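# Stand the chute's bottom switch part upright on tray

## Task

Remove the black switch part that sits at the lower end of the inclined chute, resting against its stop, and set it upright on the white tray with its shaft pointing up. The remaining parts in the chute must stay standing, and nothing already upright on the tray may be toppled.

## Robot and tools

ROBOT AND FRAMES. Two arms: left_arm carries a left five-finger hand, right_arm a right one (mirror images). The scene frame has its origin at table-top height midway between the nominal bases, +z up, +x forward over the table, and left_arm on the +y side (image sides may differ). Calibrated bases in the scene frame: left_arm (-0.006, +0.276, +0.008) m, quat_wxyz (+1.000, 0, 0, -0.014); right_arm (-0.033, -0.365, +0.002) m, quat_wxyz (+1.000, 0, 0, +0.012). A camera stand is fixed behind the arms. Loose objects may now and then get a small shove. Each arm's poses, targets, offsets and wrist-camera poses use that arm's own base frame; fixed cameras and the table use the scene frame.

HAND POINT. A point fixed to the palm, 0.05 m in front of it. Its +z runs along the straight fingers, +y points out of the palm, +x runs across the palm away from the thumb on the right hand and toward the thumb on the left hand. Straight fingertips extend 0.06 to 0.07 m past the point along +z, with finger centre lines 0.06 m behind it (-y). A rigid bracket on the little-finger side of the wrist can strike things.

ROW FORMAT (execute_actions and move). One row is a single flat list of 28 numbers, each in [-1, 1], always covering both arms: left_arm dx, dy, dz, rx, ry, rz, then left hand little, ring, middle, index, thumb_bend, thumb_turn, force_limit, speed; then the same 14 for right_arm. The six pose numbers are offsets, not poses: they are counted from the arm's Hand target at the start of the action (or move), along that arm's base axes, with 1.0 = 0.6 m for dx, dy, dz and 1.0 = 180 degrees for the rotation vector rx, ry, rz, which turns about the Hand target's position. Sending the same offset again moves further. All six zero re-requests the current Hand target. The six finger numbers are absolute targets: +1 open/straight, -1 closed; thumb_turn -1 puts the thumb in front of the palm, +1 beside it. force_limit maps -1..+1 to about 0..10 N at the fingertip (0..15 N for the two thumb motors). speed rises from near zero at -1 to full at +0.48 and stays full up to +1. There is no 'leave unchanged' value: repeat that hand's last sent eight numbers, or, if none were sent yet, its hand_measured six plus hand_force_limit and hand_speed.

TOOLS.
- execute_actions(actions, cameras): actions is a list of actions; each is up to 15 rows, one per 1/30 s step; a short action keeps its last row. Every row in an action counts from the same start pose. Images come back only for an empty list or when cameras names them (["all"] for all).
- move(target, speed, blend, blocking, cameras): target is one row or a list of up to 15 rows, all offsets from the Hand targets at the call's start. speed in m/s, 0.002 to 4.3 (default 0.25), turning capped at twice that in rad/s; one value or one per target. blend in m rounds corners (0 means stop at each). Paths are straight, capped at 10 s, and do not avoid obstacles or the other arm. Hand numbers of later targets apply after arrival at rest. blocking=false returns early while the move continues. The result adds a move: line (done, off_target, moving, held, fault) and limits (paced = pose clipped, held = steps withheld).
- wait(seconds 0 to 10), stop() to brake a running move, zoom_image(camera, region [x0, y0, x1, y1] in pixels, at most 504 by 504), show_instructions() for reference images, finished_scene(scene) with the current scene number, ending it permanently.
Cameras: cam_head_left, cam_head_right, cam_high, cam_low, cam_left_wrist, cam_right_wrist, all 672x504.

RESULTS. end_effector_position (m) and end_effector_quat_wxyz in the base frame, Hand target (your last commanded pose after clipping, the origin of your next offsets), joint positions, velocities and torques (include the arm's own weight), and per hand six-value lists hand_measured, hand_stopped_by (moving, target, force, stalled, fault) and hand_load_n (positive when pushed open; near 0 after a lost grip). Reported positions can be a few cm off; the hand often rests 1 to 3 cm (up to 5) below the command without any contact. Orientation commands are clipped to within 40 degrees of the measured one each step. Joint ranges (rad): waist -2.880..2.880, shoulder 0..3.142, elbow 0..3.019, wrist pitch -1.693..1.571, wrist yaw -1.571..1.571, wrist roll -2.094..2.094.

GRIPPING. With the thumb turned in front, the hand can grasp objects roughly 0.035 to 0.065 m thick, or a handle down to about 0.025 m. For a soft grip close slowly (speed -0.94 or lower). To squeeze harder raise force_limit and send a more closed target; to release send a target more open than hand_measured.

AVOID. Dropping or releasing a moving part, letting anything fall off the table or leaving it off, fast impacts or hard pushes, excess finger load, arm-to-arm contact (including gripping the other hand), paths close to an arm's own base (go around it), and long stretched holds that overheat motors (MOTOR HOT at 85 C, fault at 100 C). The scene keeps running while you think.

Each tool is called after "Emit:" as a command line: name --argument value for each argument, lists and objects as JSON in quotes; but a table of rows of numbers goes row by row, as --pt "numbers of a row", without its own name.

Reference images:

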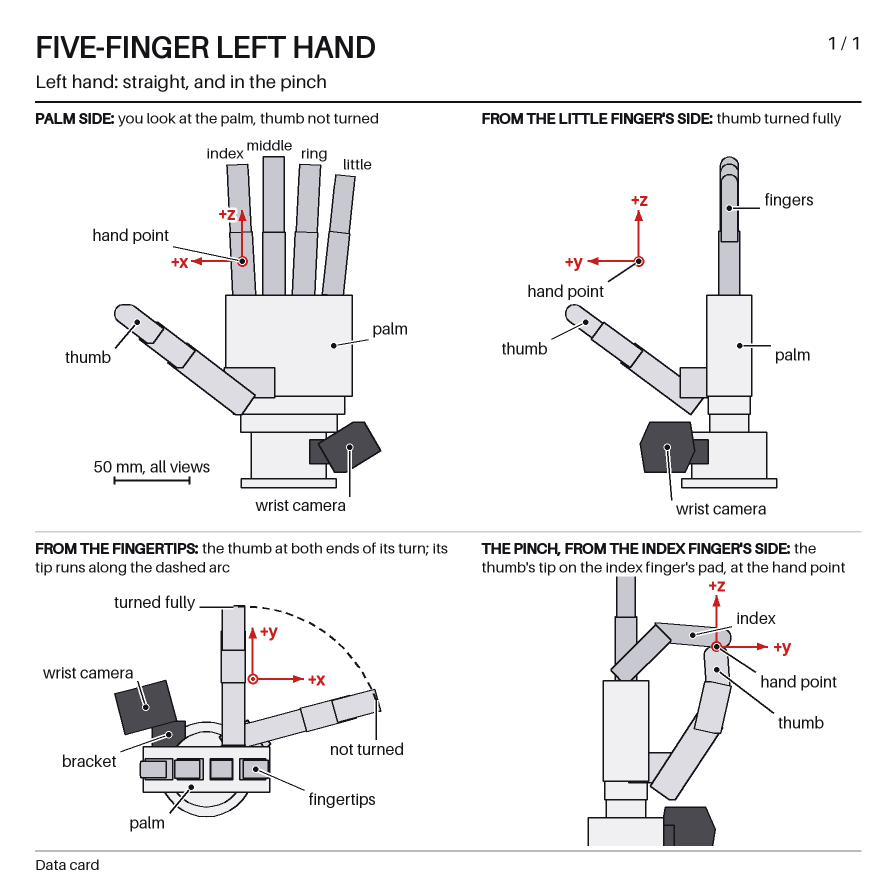

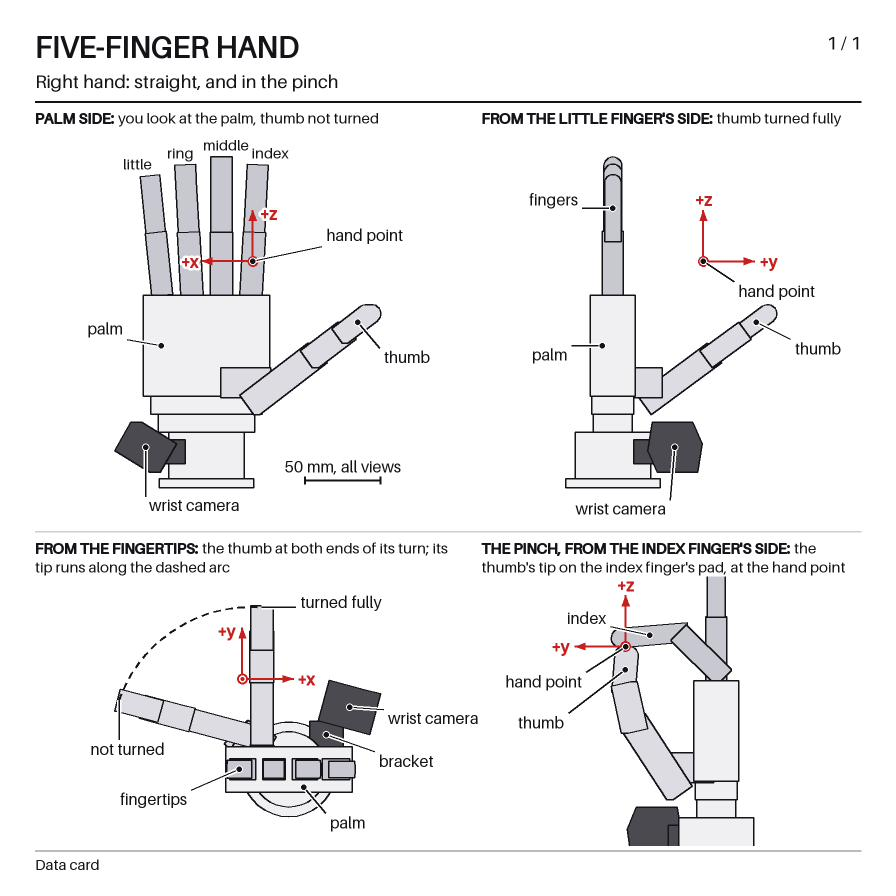

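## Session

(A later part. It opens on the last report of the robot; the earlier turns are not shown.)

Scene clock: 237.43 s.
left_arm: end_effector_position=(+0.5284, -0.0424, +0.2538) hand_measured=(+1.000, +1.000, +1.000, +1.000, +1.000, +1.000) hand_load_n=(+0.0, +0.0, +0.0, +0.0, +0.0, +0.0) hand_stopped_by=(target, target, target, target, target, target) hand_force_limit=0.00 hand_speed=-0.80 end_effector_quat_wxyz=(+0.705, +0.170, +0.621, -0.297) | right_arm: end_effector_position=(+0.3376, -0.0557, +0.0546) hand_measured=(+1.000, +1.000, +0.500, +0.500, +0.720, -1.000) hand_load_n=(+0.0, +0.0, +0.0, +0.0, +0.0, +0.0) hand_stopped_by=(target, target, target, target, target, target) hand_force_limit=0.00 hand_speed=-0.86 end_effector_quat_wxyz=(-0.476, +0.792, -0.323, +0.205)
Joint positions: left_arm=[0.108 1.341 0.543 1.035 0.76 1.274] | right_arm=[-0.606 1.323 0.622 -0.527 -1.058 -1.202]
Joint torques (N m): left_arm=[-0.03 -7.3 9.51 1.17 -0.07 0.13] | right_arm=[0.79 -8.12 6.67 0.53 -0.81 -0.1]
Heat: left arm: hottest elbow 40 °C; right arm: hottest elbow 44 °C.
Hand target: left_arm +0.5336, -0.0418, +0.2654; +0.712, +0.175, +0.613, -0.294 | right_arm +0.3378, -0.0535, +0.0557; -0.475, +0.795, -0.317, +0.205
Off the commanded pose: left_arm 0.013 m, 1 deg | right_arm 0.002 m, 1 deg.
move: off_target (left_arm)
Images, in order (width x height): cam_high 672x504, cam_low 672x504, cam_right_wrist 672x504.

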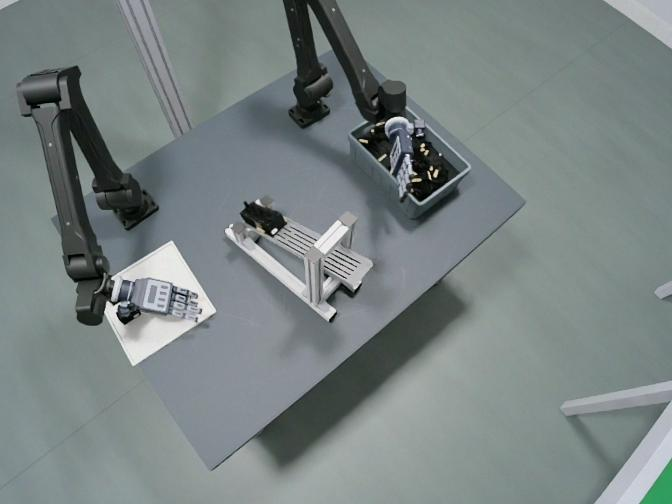

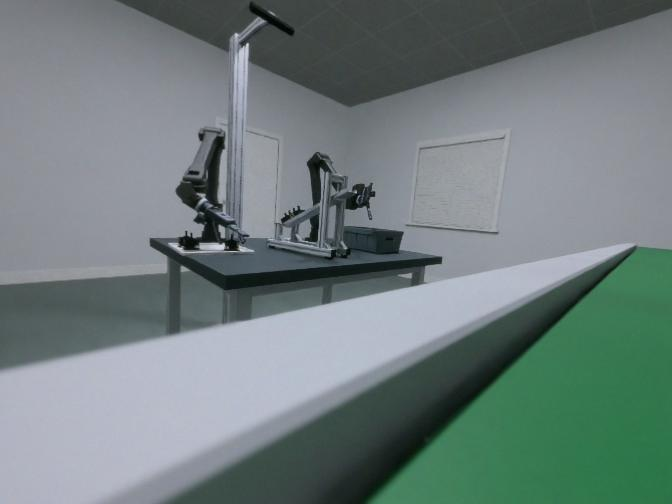

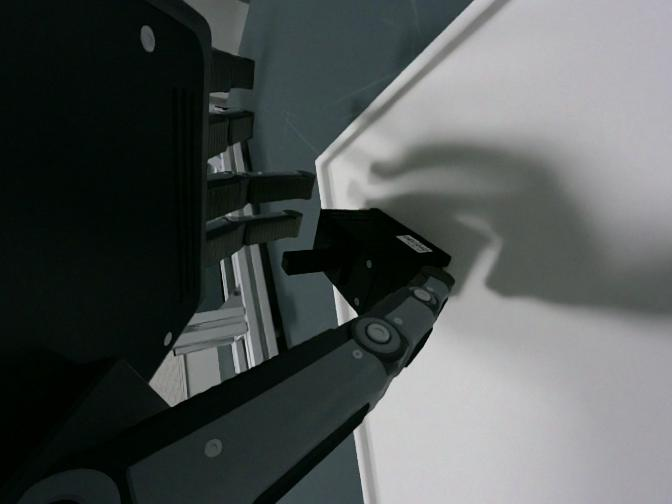

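Emit:
move --pt "0 0 0 0 0 0 1 1 1 1 1 1 0 -0.8 0.016 0 0.1 0 0 0 1 1 0.5 0.5 0.72 -1 0.0 -0.86" --pt "0 0 0 0 0 0 1 1 1 1 1 1 0 -0.8 -0.04 0.04 0.28 0 0 0 1 1 0.5 0.5 0.72 -1 0.0 -0.86" --speed 0.1 --blend '[0.02,0]' --cameras '["all"]'

Emit:
zoom_image --camera "cam_high" --region '[80, 220, 240, 370]'

Emit:
zoom_image --camera "cam_low" --region '[170, 190, 320, 270]'

Emit:
zoom_image --camera "cam_high" --region '[220, 170, 310, 260]'

Scene clock: 250.17 s.
left_arm: end_effector_position=(+0.5284, -0.0424, +0.2538) hand_measured=(+1.000, +1.000, +1.000, +1.000, +1.000, +1.000) hand_load_n=(+0.0, +0.0, +0.0, -0.5, +0.0, +0.0) hand_stopped_by=(target, target, target, target, target, target) hand_force_limit=0.00 hand_speed=-0.80 end_effector_quat_wxyz=(+0.705, +0.170, +0.621, -0.297) | right_arm: end_effector_position=(+0.3035, -0.0253, +0.2024) hand_measured=(+1.000, +1.000, +0.500, +0.500, +0.720, -1.000) hand_load_n=(+0.0, -0.5, +0.0, +0.0, +0.0, +0.0) hand_stopped_by=(target, target, target, target, target, target) hand_force_limit=0.00 hand_speed=-0.86 end_effector_quat_wxyz=(-0.479, +0.791, -0.331, +0.189)
Joint positions: left_arm=[0.108 1.341 0.543 1.035 0.76 1.274] | right_arm=[-0.585 0.992 0.811 -1.053 -1.05 -1.166]
Joint torques (N m): left_arm=[-0.15 -7.36 9.46 1.21 -0.07 0.12] | right_arm=[0.85 -5.19 12.14 0.36 -0.82 0.03]
Heat: left arm: hottest elbow 40 °C; right arm: hottest elbow 44 °C.
Hand target: left_arm +0.5336, -0.0418, +0.2654; +0.712, +0.175, +0.613, -0.294 | right_arm +0.3138, -0.0295, +0.2237; -0.475, +0.795, -0.317, +0.205
Off the commanded pose: left_arm 0.013 m, 1 deg | right_arm 0.024 m, 3 deg.
move: off_target (left_arm, right_arm)

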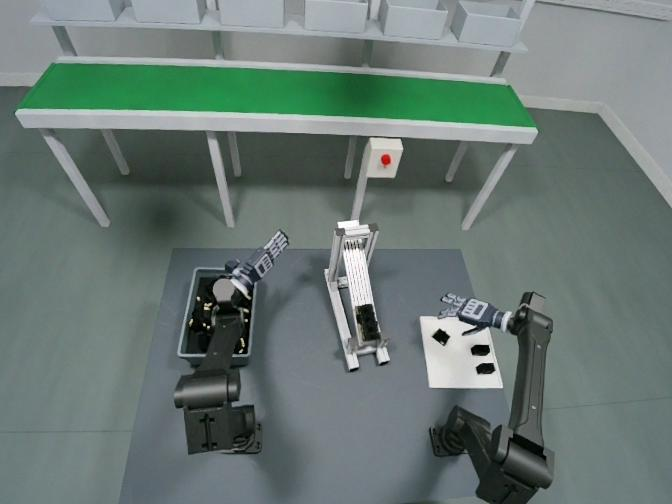

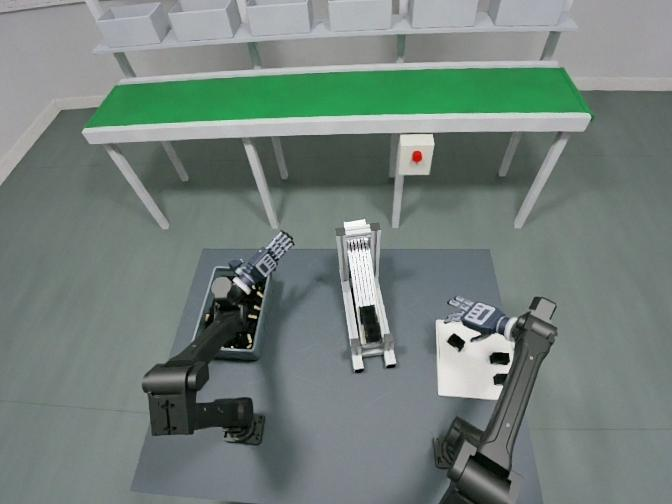

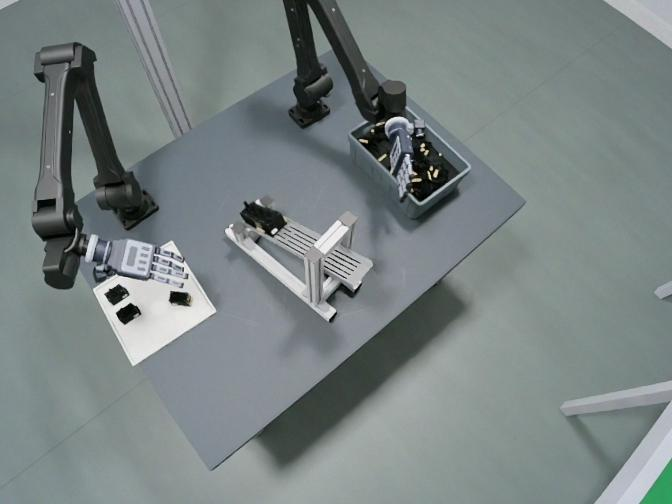

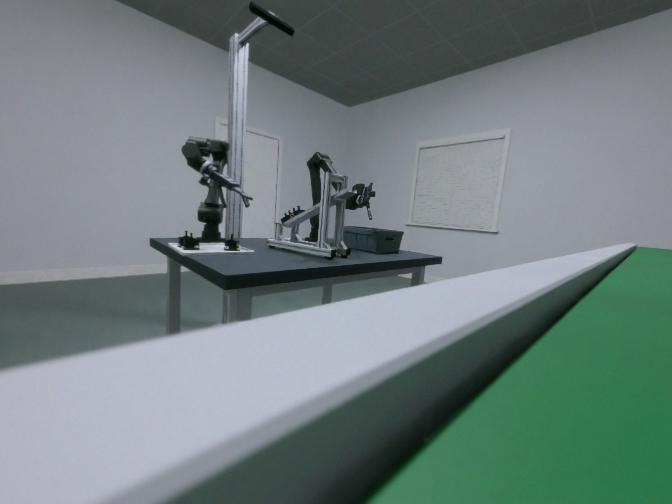

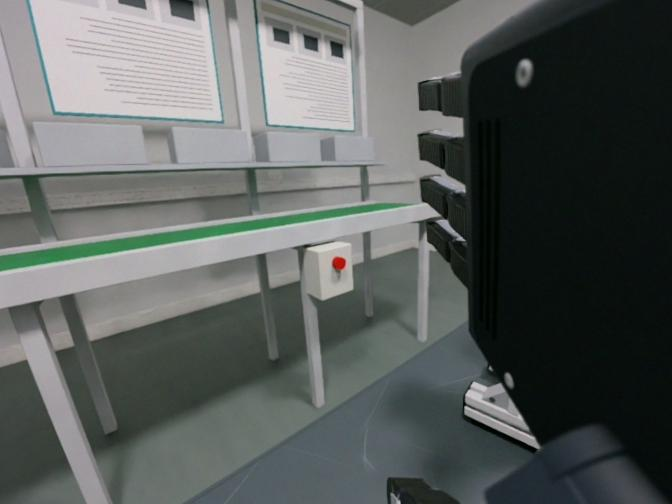

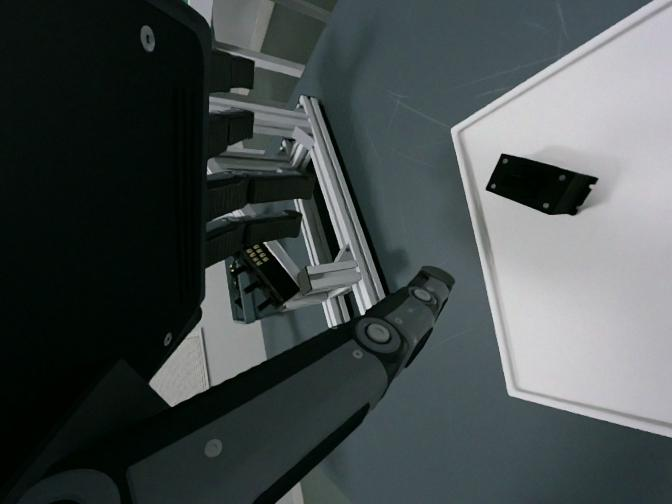

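Scaled by 3.150 from the camera's 672x504 image, which has a finer 960x720 frame.

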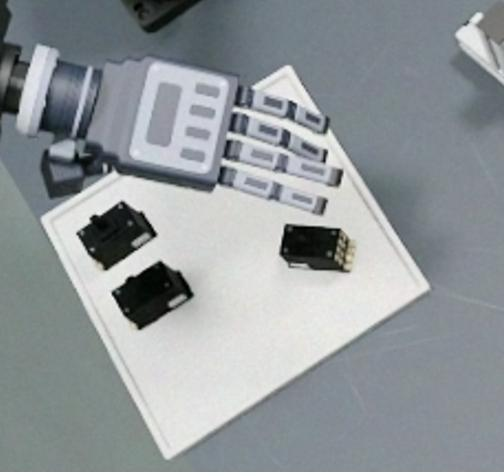

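Scaled by 3.360 from the camera's 672x504 image, which has a finer 960x720 frame.

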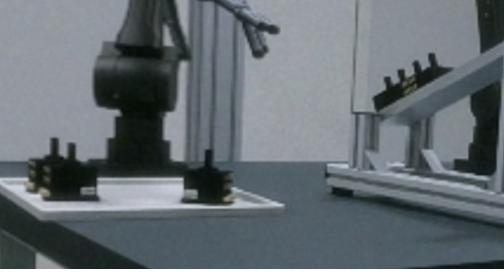

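Scaled by 5.600 from the camera's 672x504 image, which has a finer 960x720 frame.

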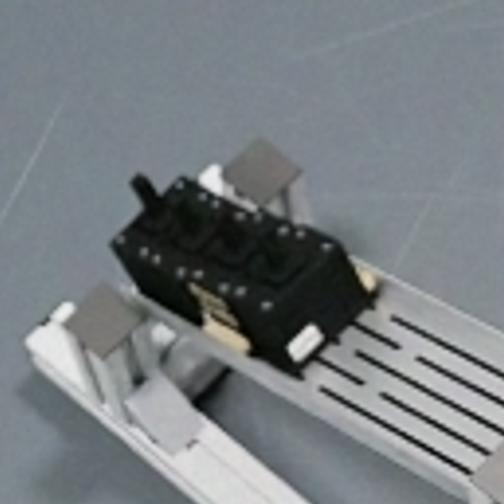

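Emit:
finished_scene --scene 3

The scene is finished: the task was done.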